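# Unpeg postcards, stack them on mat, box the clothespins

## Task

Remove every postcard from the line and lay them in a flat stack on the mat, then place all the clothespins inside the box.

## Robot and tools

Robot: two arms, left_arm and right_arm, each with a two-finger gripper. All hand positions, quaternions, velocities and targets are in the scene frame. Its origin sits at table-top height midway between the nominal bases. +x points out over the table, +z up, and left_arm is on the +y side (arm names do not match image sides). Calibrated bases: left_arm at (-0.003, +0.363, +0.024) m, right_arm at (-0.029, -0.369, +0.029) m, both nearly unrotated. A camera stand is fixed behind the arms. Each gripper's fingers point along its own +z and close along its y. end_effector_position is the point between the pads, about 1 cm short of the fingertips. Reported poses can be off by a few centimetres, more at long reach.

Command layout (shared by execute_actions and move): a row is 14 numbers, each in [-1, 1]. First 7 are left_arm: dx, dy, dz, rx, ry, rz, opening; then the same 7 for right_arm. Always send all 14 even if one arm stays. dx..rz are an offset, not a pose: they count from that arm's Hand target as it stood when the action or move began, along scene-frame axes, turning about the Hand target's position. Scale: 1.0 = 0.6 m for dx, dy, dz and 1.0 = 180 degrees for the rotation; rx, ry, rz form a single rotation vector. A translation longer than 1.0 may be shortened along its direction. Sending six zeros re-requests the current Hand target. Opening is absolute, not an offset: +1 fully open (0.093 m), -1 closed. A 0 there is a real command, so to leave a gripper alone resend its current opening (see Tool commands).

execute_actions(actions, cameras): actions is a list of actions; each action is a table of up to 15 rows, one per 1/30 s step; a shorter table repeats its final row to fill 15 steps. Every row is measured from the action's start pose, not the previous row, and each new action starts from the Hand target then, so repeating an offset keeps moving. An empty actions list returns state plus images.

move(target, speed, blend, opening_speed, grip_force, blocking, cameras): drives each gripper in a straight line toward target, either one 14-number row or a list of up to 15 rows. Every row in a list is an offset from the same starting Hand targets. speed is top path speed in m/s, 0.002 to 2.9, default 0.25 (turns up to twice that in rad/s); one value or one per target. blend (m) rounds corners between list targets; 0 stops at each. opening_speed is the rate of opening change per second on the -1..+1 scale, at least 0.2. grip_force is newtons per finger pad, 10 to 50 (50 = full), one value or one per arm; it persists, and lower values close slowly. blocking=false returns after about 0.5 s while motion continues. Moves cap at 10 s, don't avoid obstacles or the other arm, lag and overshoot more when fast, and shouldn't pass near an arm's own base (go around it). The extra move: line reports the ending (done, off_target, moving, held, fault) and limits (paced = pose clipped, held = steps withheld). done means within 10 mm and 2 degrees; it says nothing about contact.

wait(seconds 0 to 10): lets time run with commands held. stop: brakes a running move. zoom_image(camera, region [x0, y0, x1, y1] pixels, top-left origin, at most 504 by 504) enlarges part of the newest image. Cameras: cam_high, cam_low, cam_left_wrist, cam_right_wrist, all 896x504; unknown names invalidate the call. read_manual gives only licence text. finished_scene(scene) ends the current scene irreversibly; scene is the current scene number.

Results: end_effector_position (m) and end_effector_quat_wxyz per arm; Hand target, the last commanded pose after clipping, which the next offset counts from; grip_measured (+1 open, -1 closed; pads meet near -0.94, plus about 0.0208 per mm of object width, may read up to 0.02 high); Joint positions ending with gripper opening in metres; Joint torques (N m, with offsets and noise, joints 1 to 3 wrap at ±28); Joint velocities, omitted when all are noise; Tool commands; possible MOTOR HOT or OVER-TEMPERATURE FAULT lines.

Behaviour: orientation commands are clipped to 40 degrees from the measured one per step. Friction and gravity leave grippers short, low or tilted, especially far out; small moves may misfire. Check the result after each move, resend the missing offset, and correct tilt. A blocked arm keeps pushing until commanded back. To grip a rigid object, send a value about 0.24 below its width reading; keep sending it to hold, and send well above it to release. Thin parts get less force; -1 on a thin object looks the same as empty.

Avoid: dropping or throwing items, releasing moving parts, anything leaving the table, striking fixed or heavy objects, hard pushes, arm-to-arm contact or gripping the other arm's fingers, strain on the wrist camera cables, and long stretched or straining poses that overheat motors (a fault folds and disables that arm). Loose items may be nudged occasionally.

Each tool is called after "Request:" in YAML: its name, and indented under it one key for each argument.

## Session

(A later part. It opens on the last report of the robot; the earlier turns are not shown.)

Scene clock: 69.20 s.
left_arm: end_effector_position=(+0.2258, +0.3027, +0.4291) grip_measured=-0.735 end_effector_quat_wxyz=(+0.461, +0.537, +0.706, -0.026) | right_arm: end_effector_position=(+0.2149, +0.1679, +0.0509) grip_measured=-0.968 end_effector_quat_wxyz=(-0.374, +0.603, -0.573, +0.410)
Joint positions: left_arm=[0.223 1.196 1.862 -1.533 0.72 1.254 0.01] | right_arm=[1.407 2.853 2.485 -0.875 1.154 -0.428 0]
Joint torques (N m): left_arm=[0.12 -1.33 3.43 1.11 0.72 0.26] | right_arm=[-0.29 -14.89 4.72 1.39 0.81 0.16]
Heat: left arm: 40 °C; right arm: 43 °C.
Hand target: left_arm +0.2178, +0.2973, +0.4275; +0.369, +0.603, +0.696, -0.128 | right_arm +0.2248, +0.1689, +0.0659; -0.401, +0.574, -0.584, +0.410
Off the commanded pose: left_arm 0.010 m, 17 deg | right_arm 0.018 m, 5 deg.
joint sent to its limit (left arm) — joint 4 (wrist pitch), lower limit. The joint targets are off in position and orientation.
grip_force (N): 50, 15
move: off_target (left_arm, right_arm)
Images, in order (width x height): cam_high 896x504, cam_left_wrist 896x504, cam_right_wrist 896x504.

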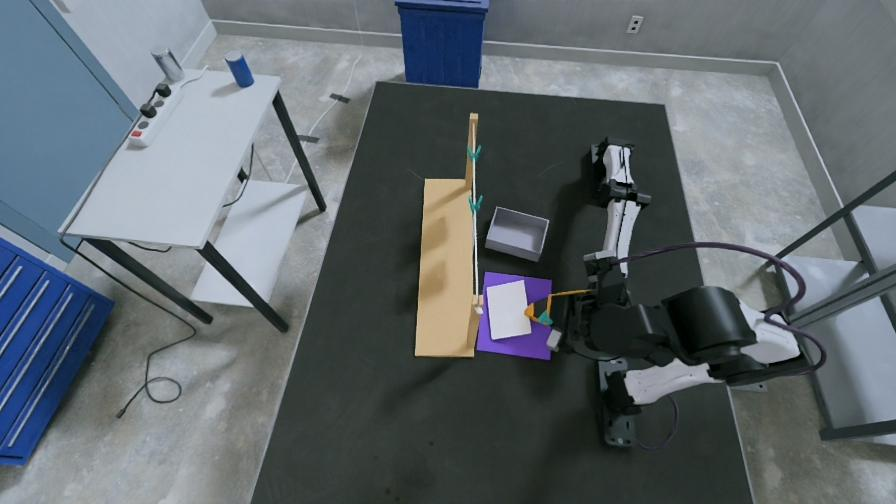

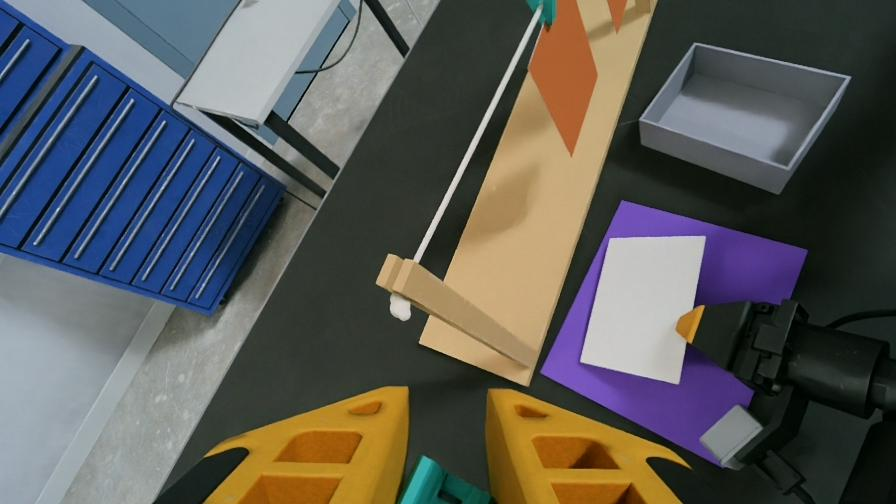

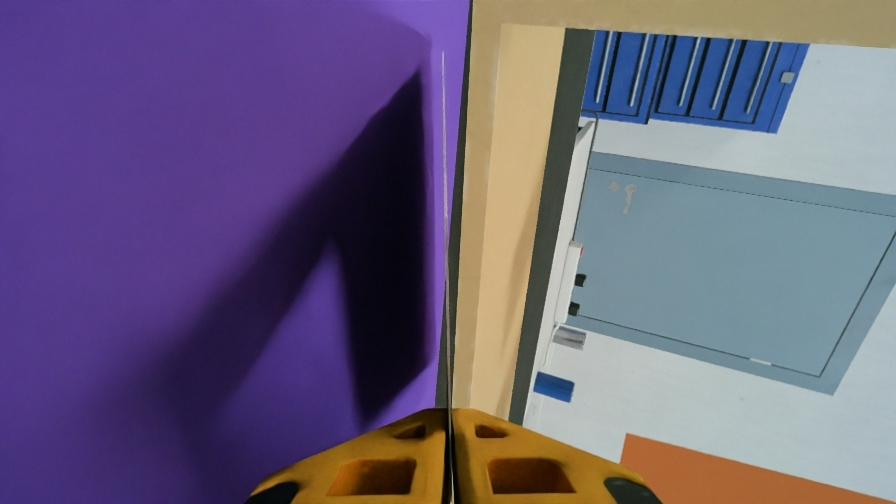

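Request:
move:
  target: [0,0,0,0,0,0,-1, -0.018,-0.004,-0.022,0,0,0,-1]
  speed: 0.05
  cameras: ["cam_low","cam_left_wrist","cam_right_wrist"]

Scene clock: 70.70 s.
left_arm: end_effector_position=(+0.2258, +0.3027, +0.4291) grip_measured=-0.735 end_effector_quat_wxyz=(+0.461, +0.537, +0.706, -0.026) | right_arm: end_effector_position=(+0.2136, +0.1627, +0.0414) grip_measured=-0.968 end_effector_quat_wxyz=(-0.377, +0.594, -0.577, +0.415)
Joint positions: left_arm=[0.223 1.196 1.862 -1.533 0.72 1.254 0.01] | right_arm=[1.41 2.853 2.441 -0.855 1.172 -0.39 0]
Joint torques (N m): left_arm=[0.13 -1.33 3.32 1.09 0.73 0.27] | right_arm=[0.64 -14.76 4.55 1.26 0.7 0.17]
Heat: left arm: 40 °C; right arm: 43 °C.
Hand target: left_arm +0.2178, +0.2973, +0.4275; +0.369, +0.603, +0.696, -0.128 | right_arm +0.2140, +0.1665, +0.0527; -0.401, +0.574, -0.584, +0.410
Off the commanded pose: left_arm 0.010 m, 17 deg | right_arm 0.012 m, 4 deg.
joint sent to its limit (left arm) — joint 4 (wrist pitch), lower limit. The joint targets are off in position and orientation.
grip_force (N): 50, 15
move: off_target (left_arm, right_arm)
Images, in order (width x height): cam_low 896x504, cam_left_wrist 896x504, cam_right_wrist 896x504.

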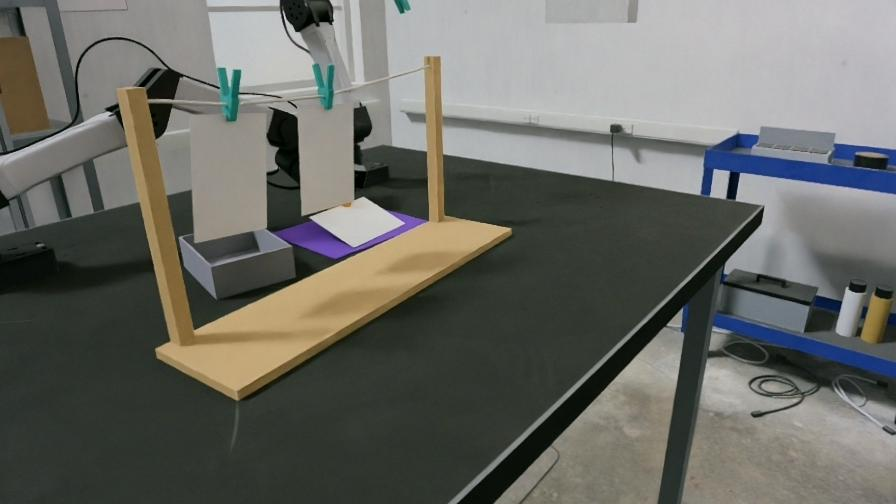

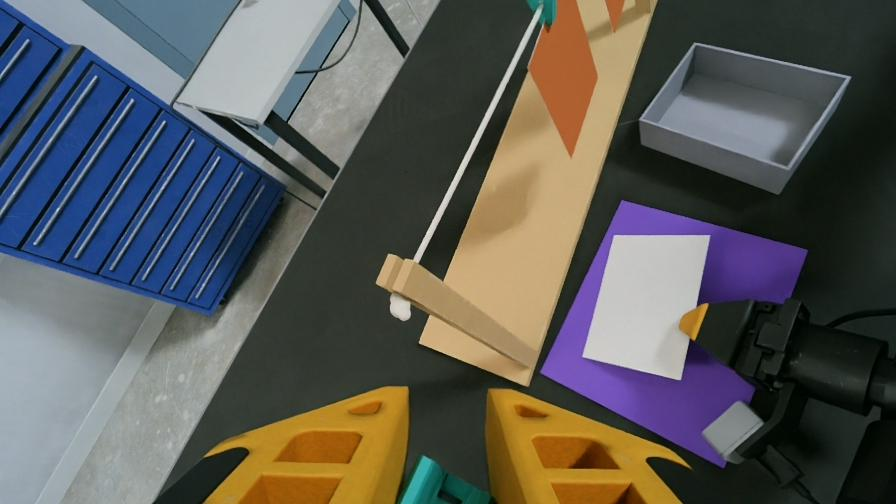

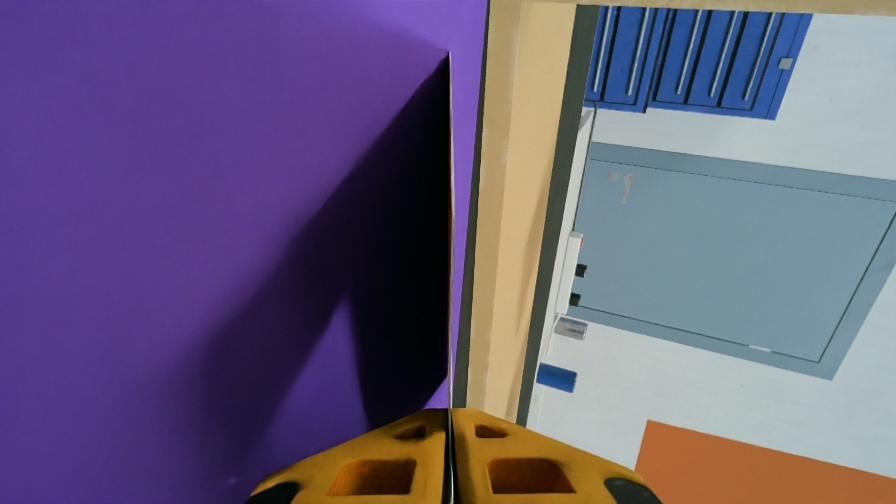

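Request:
move:
  target: [0,0,0,0,0,0,-1, -0.012,0.0,-0.018,0,-0.011,0,-1]
  speed: 0.04
  cameras: ["cam_low","cam_left_wrist","cam_right_wrist"]

Request:
move:
  target: [0,0,0,0,0,0,-1, 0,0,0,0,0,0,-0.5]
  opening_speed: 0.25
  cameras: ["cam_low","cam_left_wrist","cam_right_wrist"]

Scene clock: 72.13 s.
left_arm: end_effector_position=(+0.2258, +0.3027, +0.4291) grip_measured=-0.735 end_effector_quat_wxyz=(+0.461, +0.537, +0.706, -0.026) | right_arm: end_effector_position=(+0.2108, +0.1615, +0.0370) grip_measured=-0.968 end_effector_quat_wxyz=(-0.390, +0.581, -0.574, +0.426)
Joint positions: left_arm=[0.223 1.196 1.862 -1.533 0.72 1.254 0.01] | right_arm=[1.419 2.859 2.41 -0.816 1.213 -0.375 0]
Joint torques (N m): left_arm=[0.13 -1.31 3.4 1.1 0.72 0.27] | right_arm=[0.62 -13.75 4.52 1.3 0.68 0.14]
Heat: left arm: 40 °C; right arm: 44 °C.
Hand target: left_arm +0.2178, +0.2973, +0.4275; +0.369, +0.603, +0.696, -0.128 | right_arm +0.2068, +0.1665, +0.0419; -0.411, +0.567, -0.577, +0.420
Off the commanded pose: left_arm 0.010 m, 17 deg | right_arm 0.008 m, 3 deg.
joint sent to its limit (left arm) — joint 4 (wrist pitch), lower limit. The joint targets are off in position and orientation.
grip_force (N): 50, 15
move: off_target (left_arm, right_arm)
Images, in order (width x height): cam_low 896x504, cam_left_wrist 896x504, cam_right_wrist 896x504.

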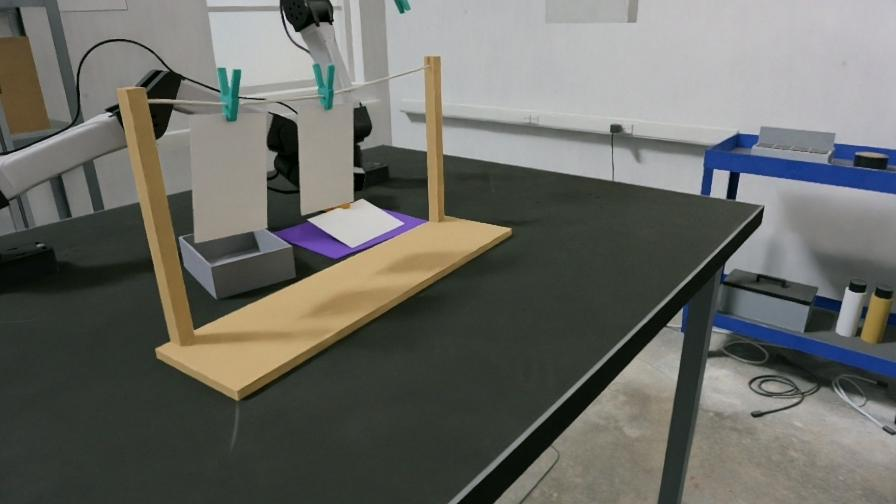

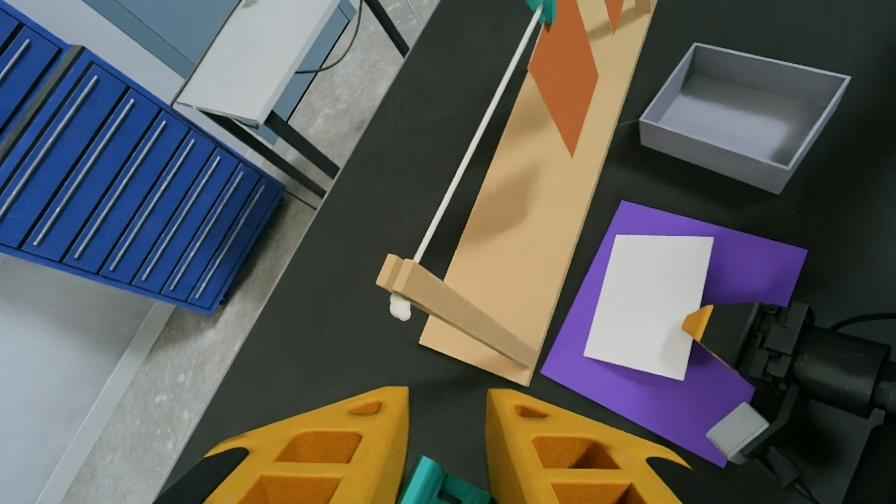

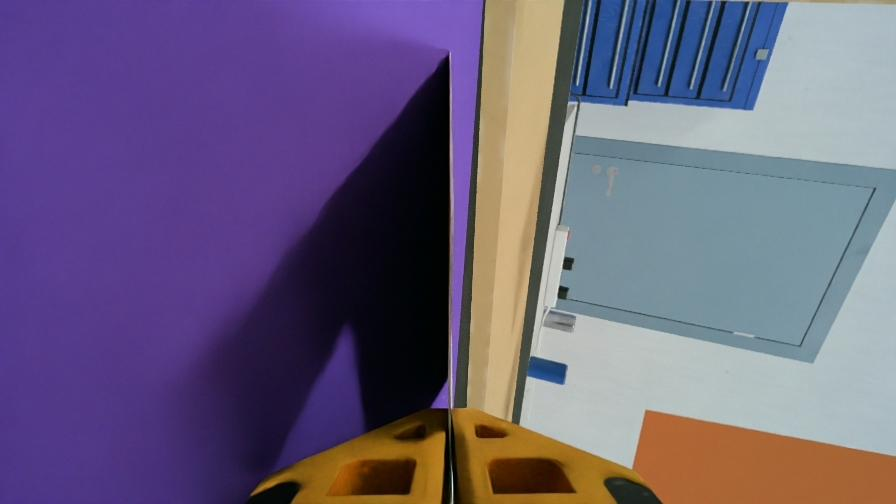

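Scene clock: 74.63 s.
left_arm: end_effector_position=(+0.2258, +0.3027, +0.4291) grip_measured=-0.735 end_effector_quat_wxyz=(+0.461, +0.537, +0.706, -0.026) | right_arm: end_effector_position=(+0.2108, +0.1609, +0.0353) grip_measured=-0.503 end_effector_quat_wxyz=(-0.389, +0.581, -0.573, +0.427)
Joint positions: left_arm=[0.223 1.196 1.862 -1.533 0.72 1.254 0.01] | right_arm=[1.419 2.859 2.402 -0.81 1.215 -0.375 0.021]
Joint torques (N m): left_arm=[0.13 -1.32 3.43 1.11 0.72 0.27] | right_arm=[0.59 -14.01 4.64 1.31 0.67 0.11]
Heat: left arm: 39 °C; right arm: 44 °C.
Hand target: left_arm +0.2178, +0.2973, +0.4275; +0.369, +0.603, +0.696, -0.128 | right_arm +0.2068, +0.1665, +0.0419; -0.411, +0.567, -0.577, +0.420
Off the commanded pose: left_arm 0.010 m, 17 deg | right_arm 0.010 m, 3 deg.
joint sent to its limit (left arm) — joint 4 (wrist pitch), lower limit. The joint targets are off in position and orientation.
grip_force (N): 50, 15
move: off_target (left_arm, right_arm)
Images, in order (width x height): cam_low 896x504, cam_left_wrist 896x504, cam_right_wrist 896x504.

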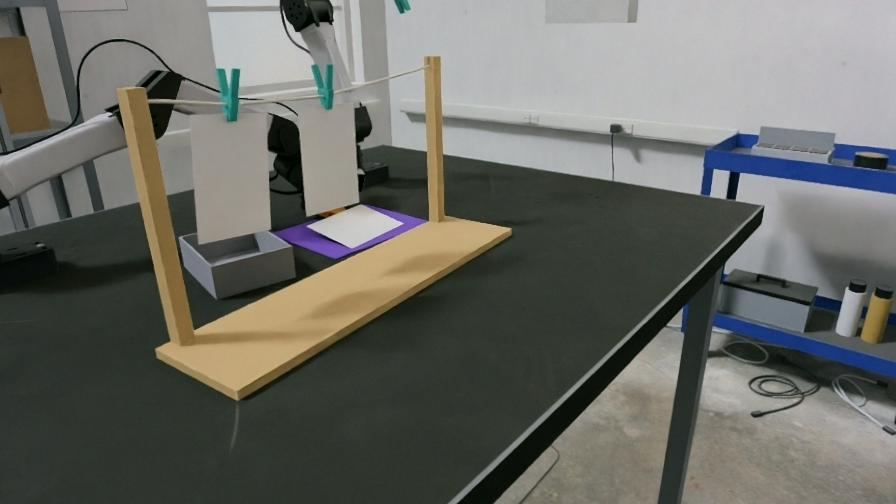

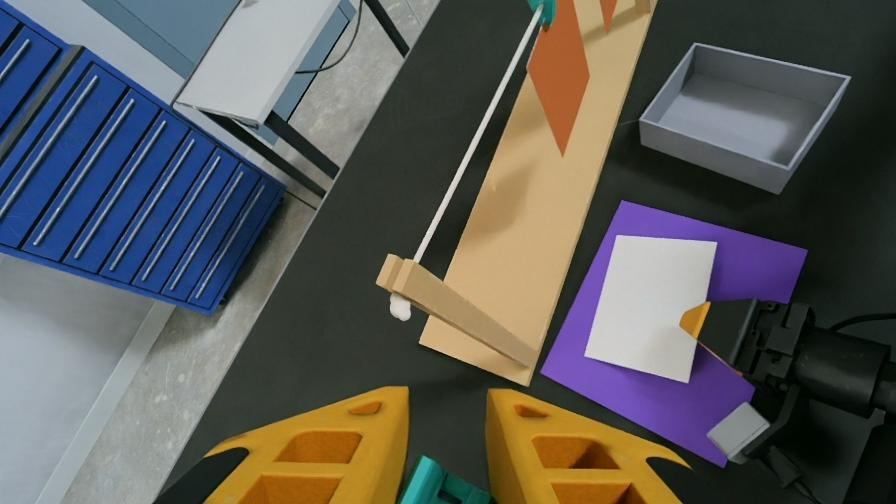

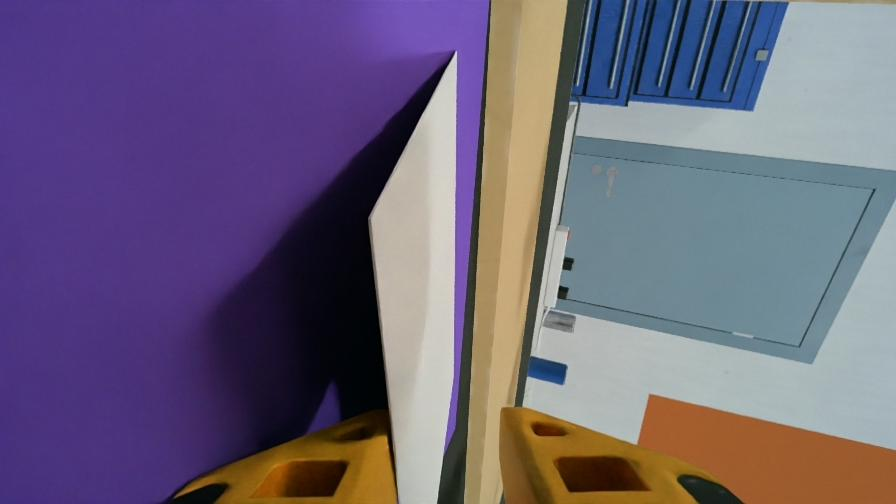

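Request:
move:
  target: [0,0,0,0,0,0,-1, -0.085,-0.01,0.01,0,0,0,-0.5]
  speed: 0.05
  cameras: ["cam_low","cam_left_wrist","cam_right_wrist"]

Scene clock: 76.93 s.
left_arm: end_effector_position=(+0.2258, +0.3027, +0.4291) grip_measured=-0.735 end_effector_quat_wxyz=(+0.461, +0.537, +0.706, -0.026) | right_arm: end_effector_position=(+0.1516, +0.1570, +0.0302) grip_measured=-0.503 end_effector_quat_wxyz=(-0.394, +0.589, -0.570, +0.415)
Joint positions: left_arm=[0.223 1.196 1.862 -1.533 0.72 1.254 0.01] | right_arm=[1.527 2.872 2.428 -1.04 1.216 -0.135 0.021]
Joint torques (N m): left_arm=[0.14 -1.32 3.4 1.1 0.73 0.26] | right_arm=[0.35 -13.31 8.47 0.41 0.86 0.2]
Heat: left arm: 39 °C; right arm: 45 °C.
Hand target: left_arm +0.2178, +0.2973, +0.4275; +0.369, +0.603, +0.696, -0.128 | right_arm +0.1558, +0.1605, +0.0479; -0.411, +0.567, -0.577, +0.420
Off the commanded pose: left_arm 0.010 m, 17 deg | right_arm 0.018 m, 3 deg.
joint sent to its limit (left arm) — joint 4 (wrist pitch), lower limit. The joint targets are off in position and orientation.
grip_force (N): 50, 15
move: off_target (left_arm, right_arm)
Images, in order (width x height): cam_low 896x504, cam_left_wrist 896x504, cam_right_wrist 896x504.

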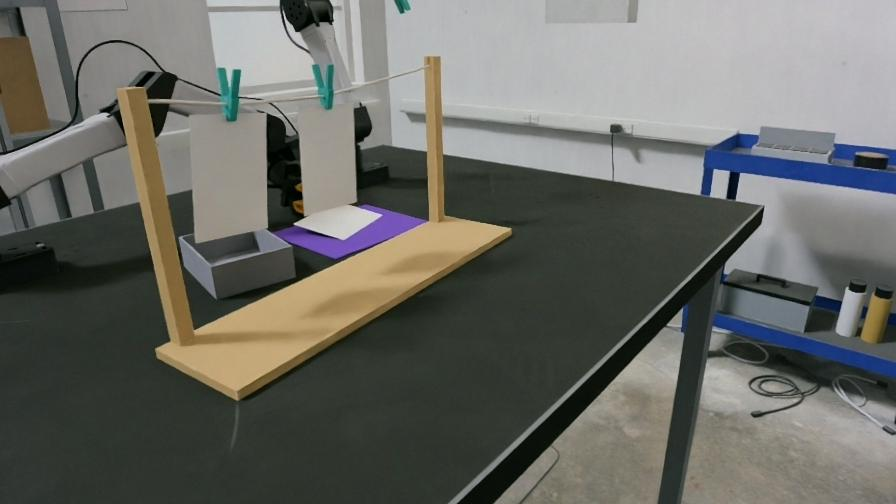

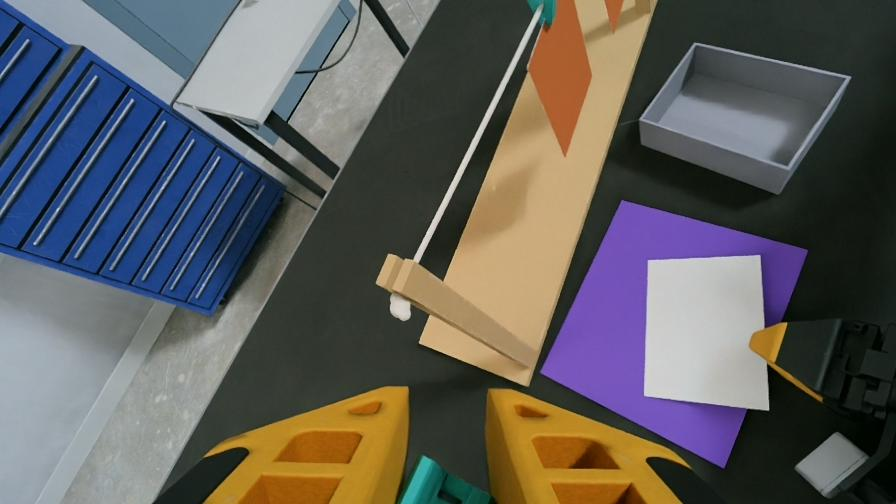

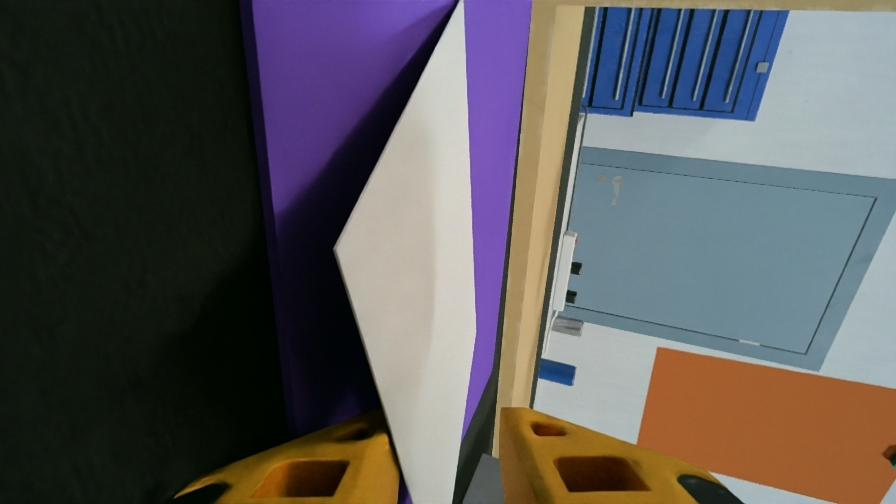

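Request:
move:
  target: [0.07,-0.605,-0.28,0.1905,0.0509,-0.092,-1, 0.1,0.005,0.0,0,0,0,-0.5]
  speed: 0.15
  cameras: ["all"]

Scene clock: 82.27 s.
left_arm: end_effector_position=(+0.2593, -0.0688, +0.2528) grip_measured=-0.735 end_effector_quat_wxyz=(+0.203, +0.757, +0.621, -0.031) | right_arm: end_effector_position=(+0.2095, +0.1589, +0.0329) grip_measured=-0.503 end_effector_quat_wxyz=(-0.396, +0.577, -0.565, +0.437)
Joint positions: left_arm=[-1.03 2.332 2.708 -1.533 0.005 0.742 0.01] | right_arm=[1.424 2.847 2.347 -0.751 1.244 -0.398 0.021]
Joint torques (N m): left_arm=[-0.64 -9.61 8.12 0.77 -0.09 0.01] | right_arm=[-0.29 -16.31 3.92 1.37 0.31 -0.07]
Heat: left arm: 40 °C; right arm: 46 °C.
Hand target: left_arm +0.2598, -0.0657, +0.2595; +0.098, +0.765, +0.636, -0.016 | right_arm +0.2158, +0.1635, +0.0479; -0.411, +0.567, -0.577, +0.420
Off the commanded pose: left_arm 0.007 m, 12 deg | right_arm 0.017 m, 3 deg.
joint sent to its limit (left arm) — joint 4 (wrist pitch), lower limit. The joint targets are off in position and orientation.
grip_force (N): 50, 15
move: off_target (left_arm, right_arm)

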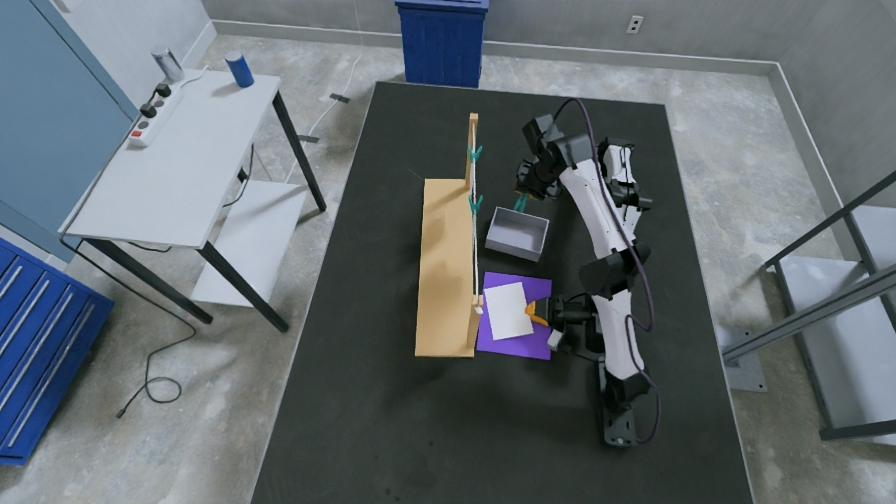

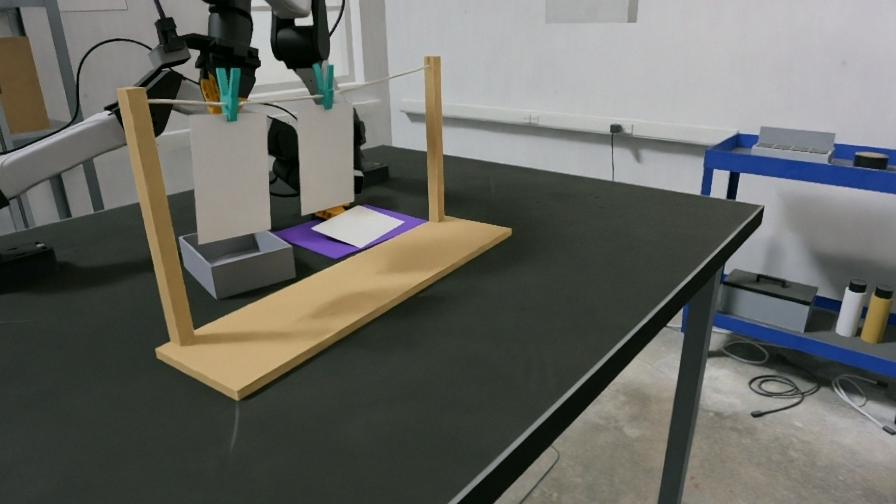

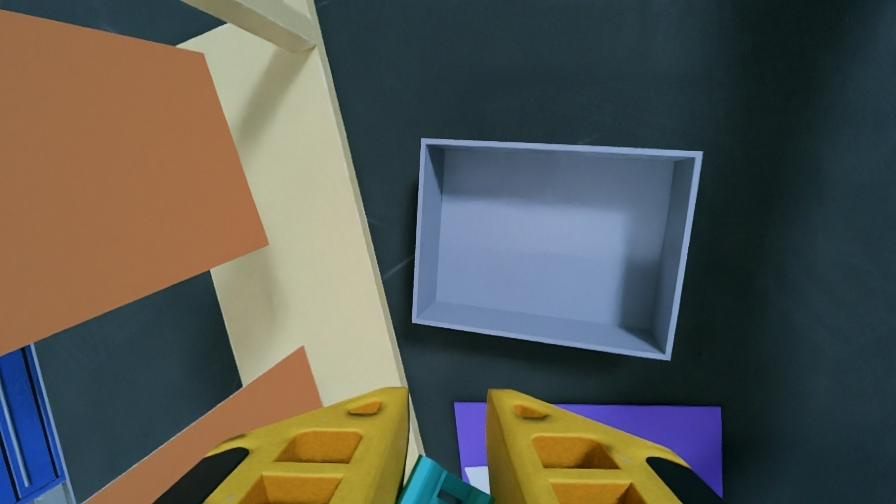

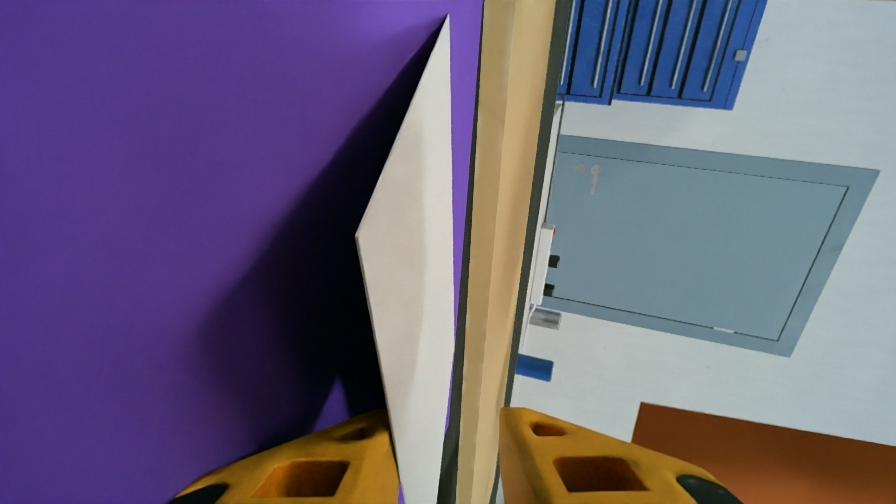

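Request:
move:
  target: [-0.017,-0.027,-0.288,0,0,0,-1, 0,0,0.0,0,0,0,-0.5]
  speed: 0.12
  cameras: ["all"]

Scene clock: 85.00 s.
left_arm: end_effector_position=(+0.2475, -0.0742, +0.0905) grip_measured=-0.735 end_effector_quat_wxyz=(+0.086, +0.766, +0.637, -0.015) | right_arm: end_effector_position=(+0.2096, +0.1591, +0.0330) grip_measured=-0.503 end_effector_quat_wxyz=(-0.396, +0.578, -0.565, +0.437)
Joint positions: left_arm=[-1.057 2.374 2.165 -1.188 -0.001 0.704 0.01] | right_arm=[1.424 2.847 2.347 -0.749 1.244 -0.399 0.021]
Joint torques (N m): left_arm=[-0.92 -10.24 5.24 0.95 -0.1 -0.07] | right_arm=[-0.32 -16.29 3.99 1.36 0.31 -0.08]
Heat: left arm: 40 °C; right arm: 48 °C.
Hand target: left_arm +0.2496, -0.0819, +0.0867; +0.098, +0.765, +0.636, -0.016 | right_arm +0.2158, +0.1635, +0.0479; -0.411, +0.567, -0.577, +0.420
Off the commanded pose: left_arm 0.009 m, 1 deg | right_arm 0.017 m, 3 deg.
grip_force (N): 50, 15
move: off_target (right_arm)

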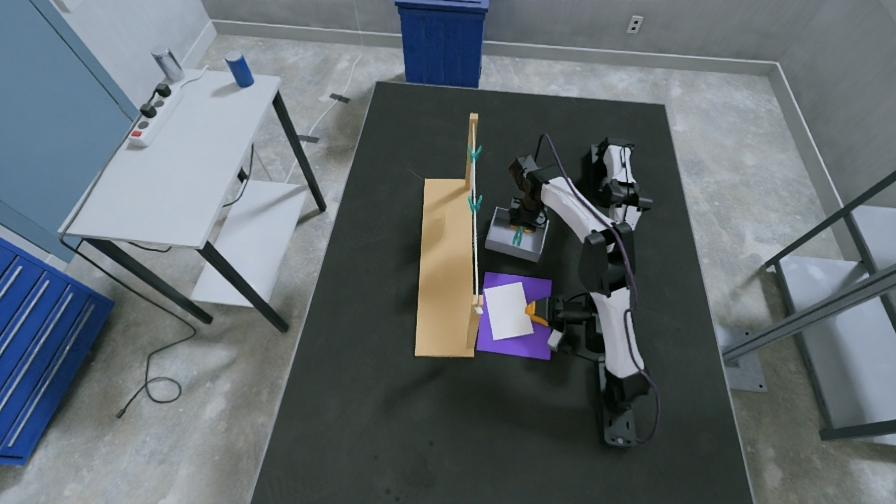

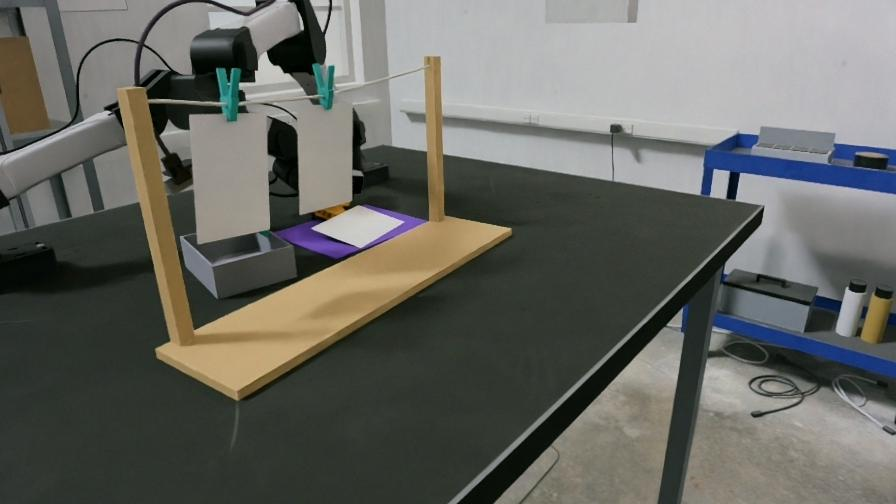

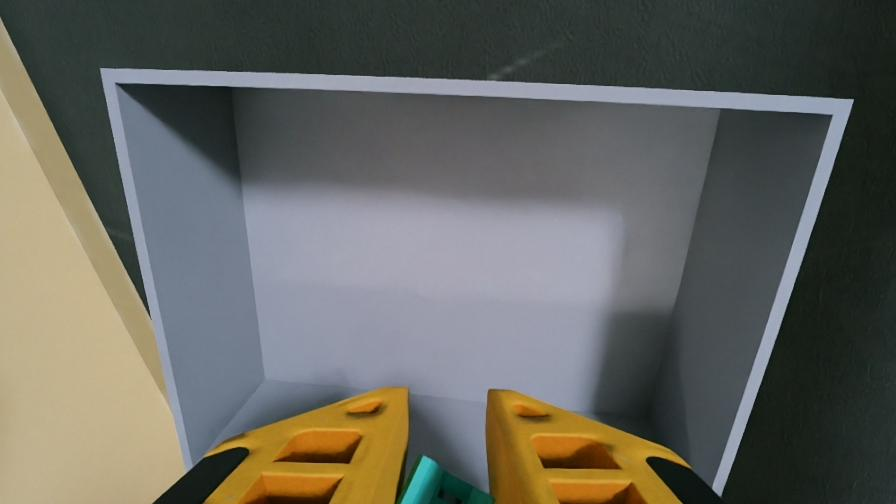

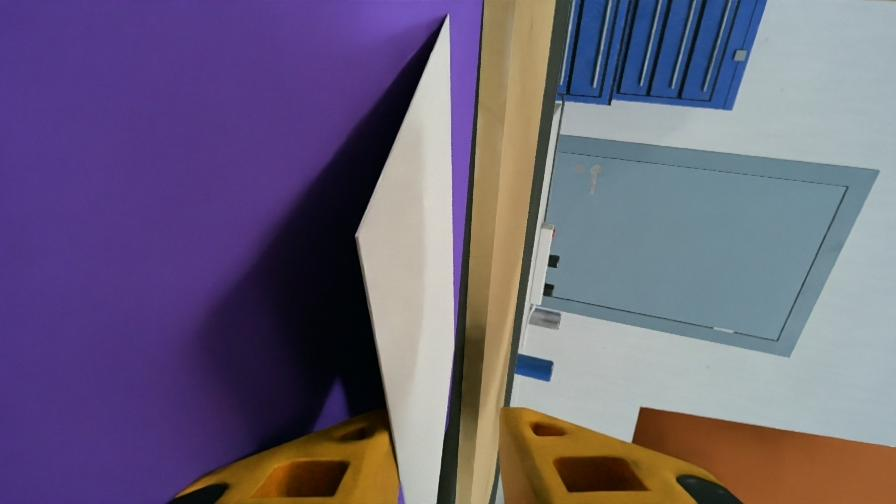

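Request:
move:
  target:
    - [0.003,-0.022,-0.058,0,0,0,-1, 0,0,0.0,0,0,0,-0.5]
    - [0.003,-0.022,-0.058,0,0,0,0.1, 0,0,0.0,0,0,0,-0.5]
  speed: 0.06
  opening_speed: 0.4
  cameras: ["cam_left_wrist","cam_high"]

Scene clock: 89.87 s.
left_arm: end_effector_position=(+0.2542, -0.0854, +0.0575) grip_measured=+0.098 end_effector_quat_wxyz=(+0.087, +0.763, +0.640, -0.015) | right_arm: end_effector_position=(+0.2096, +0.1591, +0.0330) grip_measured=-0.503 end_effector_quat_wxyz=(-0.396, +0.578, -0.565, +0.437)
Joint positions: left_arm=[-1.057 2.444 2.159 -1.108 -0.002 0.694 0.05] | right_arm=[1.424 2.847 2.347 -0.749 1.244 -0.399 0.021]
Joint torques (N m): left_arm=[-1.16 -10.37 5.22 0.96 -0.11 -0.06] | right_arm=[-0.29 -16.32 4.01 1.36 0.3 -0.08]
Heat: left arm: 40 °C; right arm: 50 °C.
Hand target: left_arm +0.2514, -0.0951, +0.0519; +0.098, +0.765, +0.636, -0.016 | right_arm +0.2158, +0.1635, +0.0479; -0.411, +0.567, -0.577, +0.420
Off the commanded pose: left_arm 0.012 m, 1 deg | right_arm 0.017 m, 3 deg.
grip_force (N): 50, 15
move: off_target (left_arm, right_arm); target 2's new opening was sent with left_arm's hand 0.012 m and 1 deg from that target
Images, in order (width x height): cam_high 896x504, cam_left_wrist 896x504.

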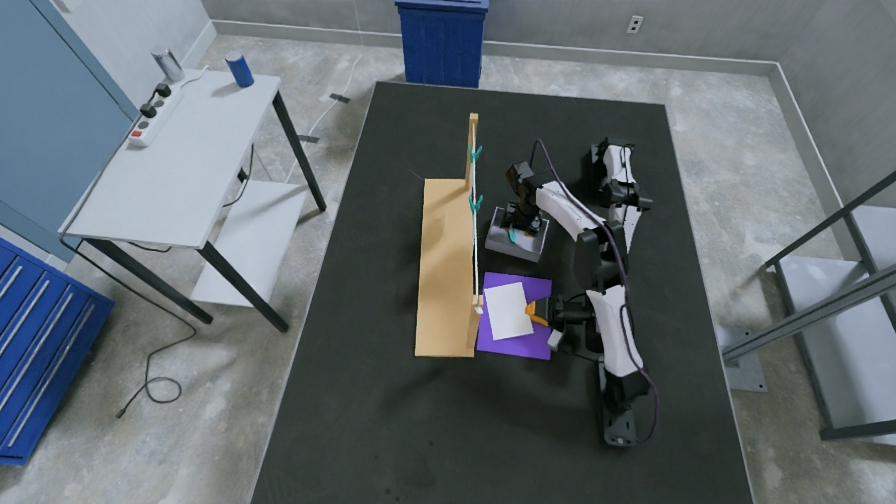

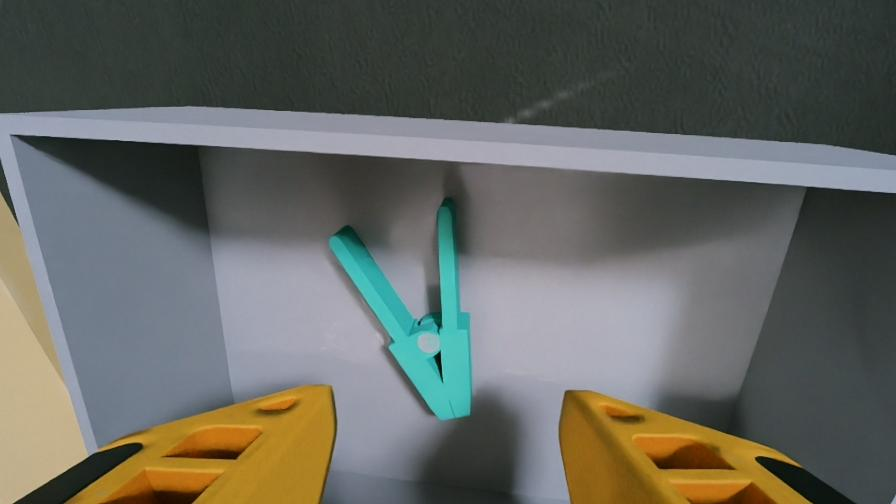

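Request:
move:
  target:
    - [0,0,0.247,0,0,0,0.1, 0,0,0.0,0,0,0,-0.5]
    - [0.043,0.4,0.1,0,0,0,-1, 0,0,0.0,0,0,0,-0.5]
    - [0.043,0.4,0.021,0,0,0,-1, 0,0,0.0,0,0,0,-0.5]
  speed: 0.15
  blend: [0.02,0.03,0]
  cameras: ["all"]

Scene clock: 91.50 s.
left_arm: end_effector_position=(+0.2642, -0.1029, +0.1448) grip_measured=+0.098 end_effector_quat_wxyz=(+0.145, +0.758, +0.636, -0.025) | right_arm: end_effector_position=(+0.2096, +0.1591, +0.0330) grip_measured=-0.503 end_effector_quat_wxyz=(-0.396, +0.578, -0.565, +0.437)
Joint positions: left_arm=[-1.057 2.461 2.513 -1.328 -0.002 0.694 0.05] | right_arm=[1.424 2.847 2.347 -0.749 1.244 -0.399 0.021]
Joint torques (N m): left_arm=[-0.38 -11.78 5.31 0.91 0.01 0.07] | right_arm=[-0.29 -16.35 4 1.36 0.31 -0.08]
Heat: left arm: 40 °C; right arm: 51 °C.
Hand target: left_arm +0.2609, -0.1056, +0.1475; +0.149, +0.761, +0.631, -0.029 (not the last commanded pose) | right_arm +0.2158, +0.1635, +0.0479; -0.411, +0.567, -0.577, +0.420
Tool commands: left_gripper/opening=+0.1 right_gripper/opening=-0.5
Off the commanded pose: left_arm 0.261 m, 6 deg | right_arm 0.017 m, 3 deg.
grip_force (N): 50, 15
move: held (left_arm; a check stopped the path), off_target (right_arm); path passed 0 of 3 targets; target 2's new opening was not sent; limits=held
pose unreachable (left arm): on one or more control steps of this call, first in action 0 (counted from 0), this arm could not follow its commanded pose, so it was not sent that pose on those steps. It may still have moved: this result reports where it is.
cause: moving toward the commanded pose would bring a part of the arm too close to another arm (this arm's upper arm (the part past joint 2) and the right arm's wrist (the part past joint 4), along the way the arms are being sent, or toward where that arm still pushes).

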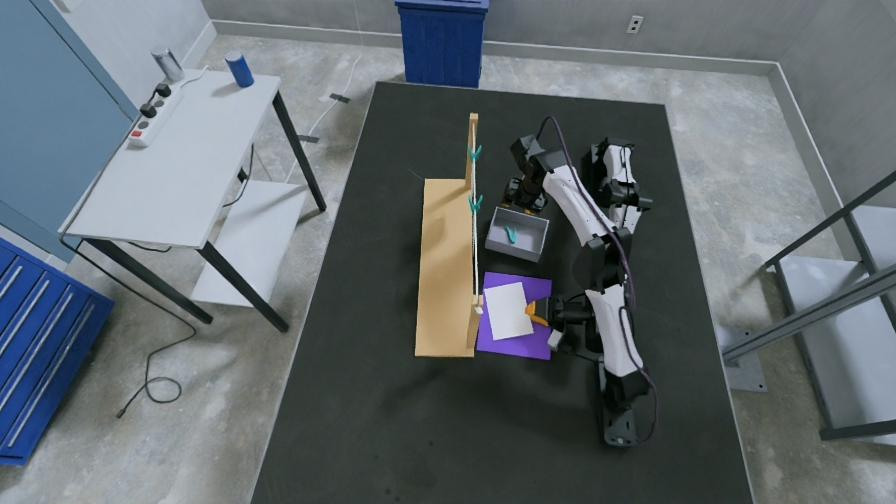

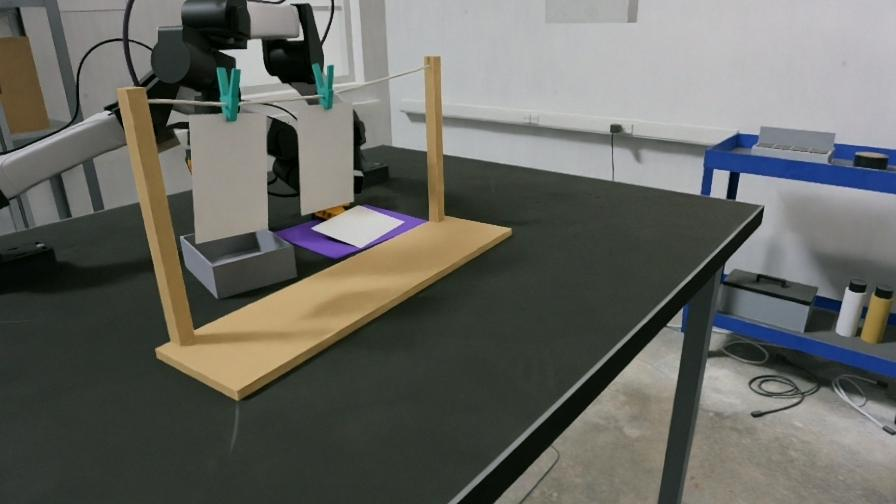

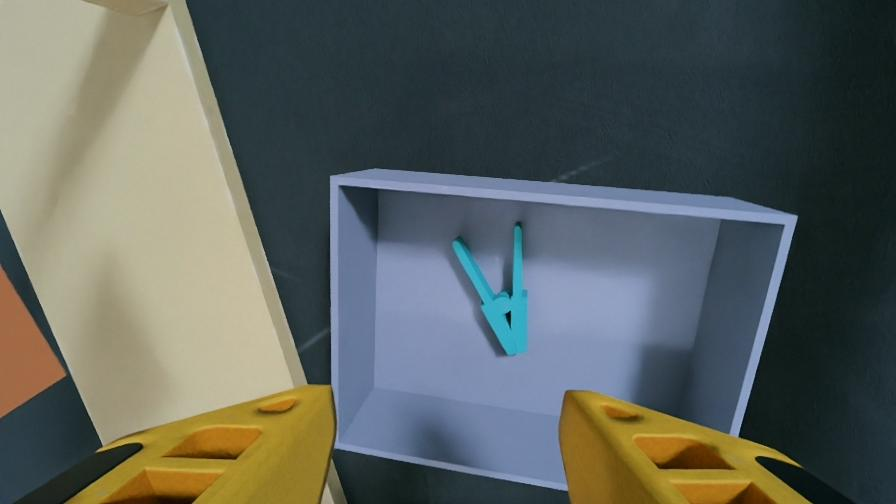

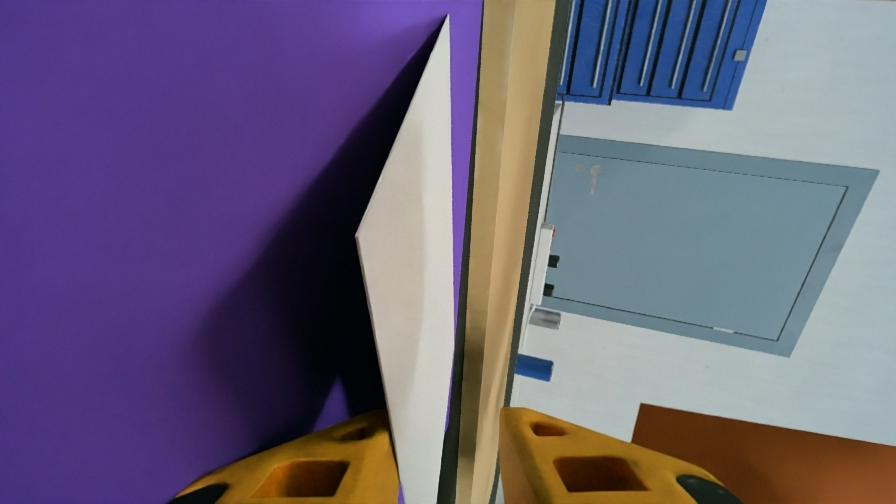

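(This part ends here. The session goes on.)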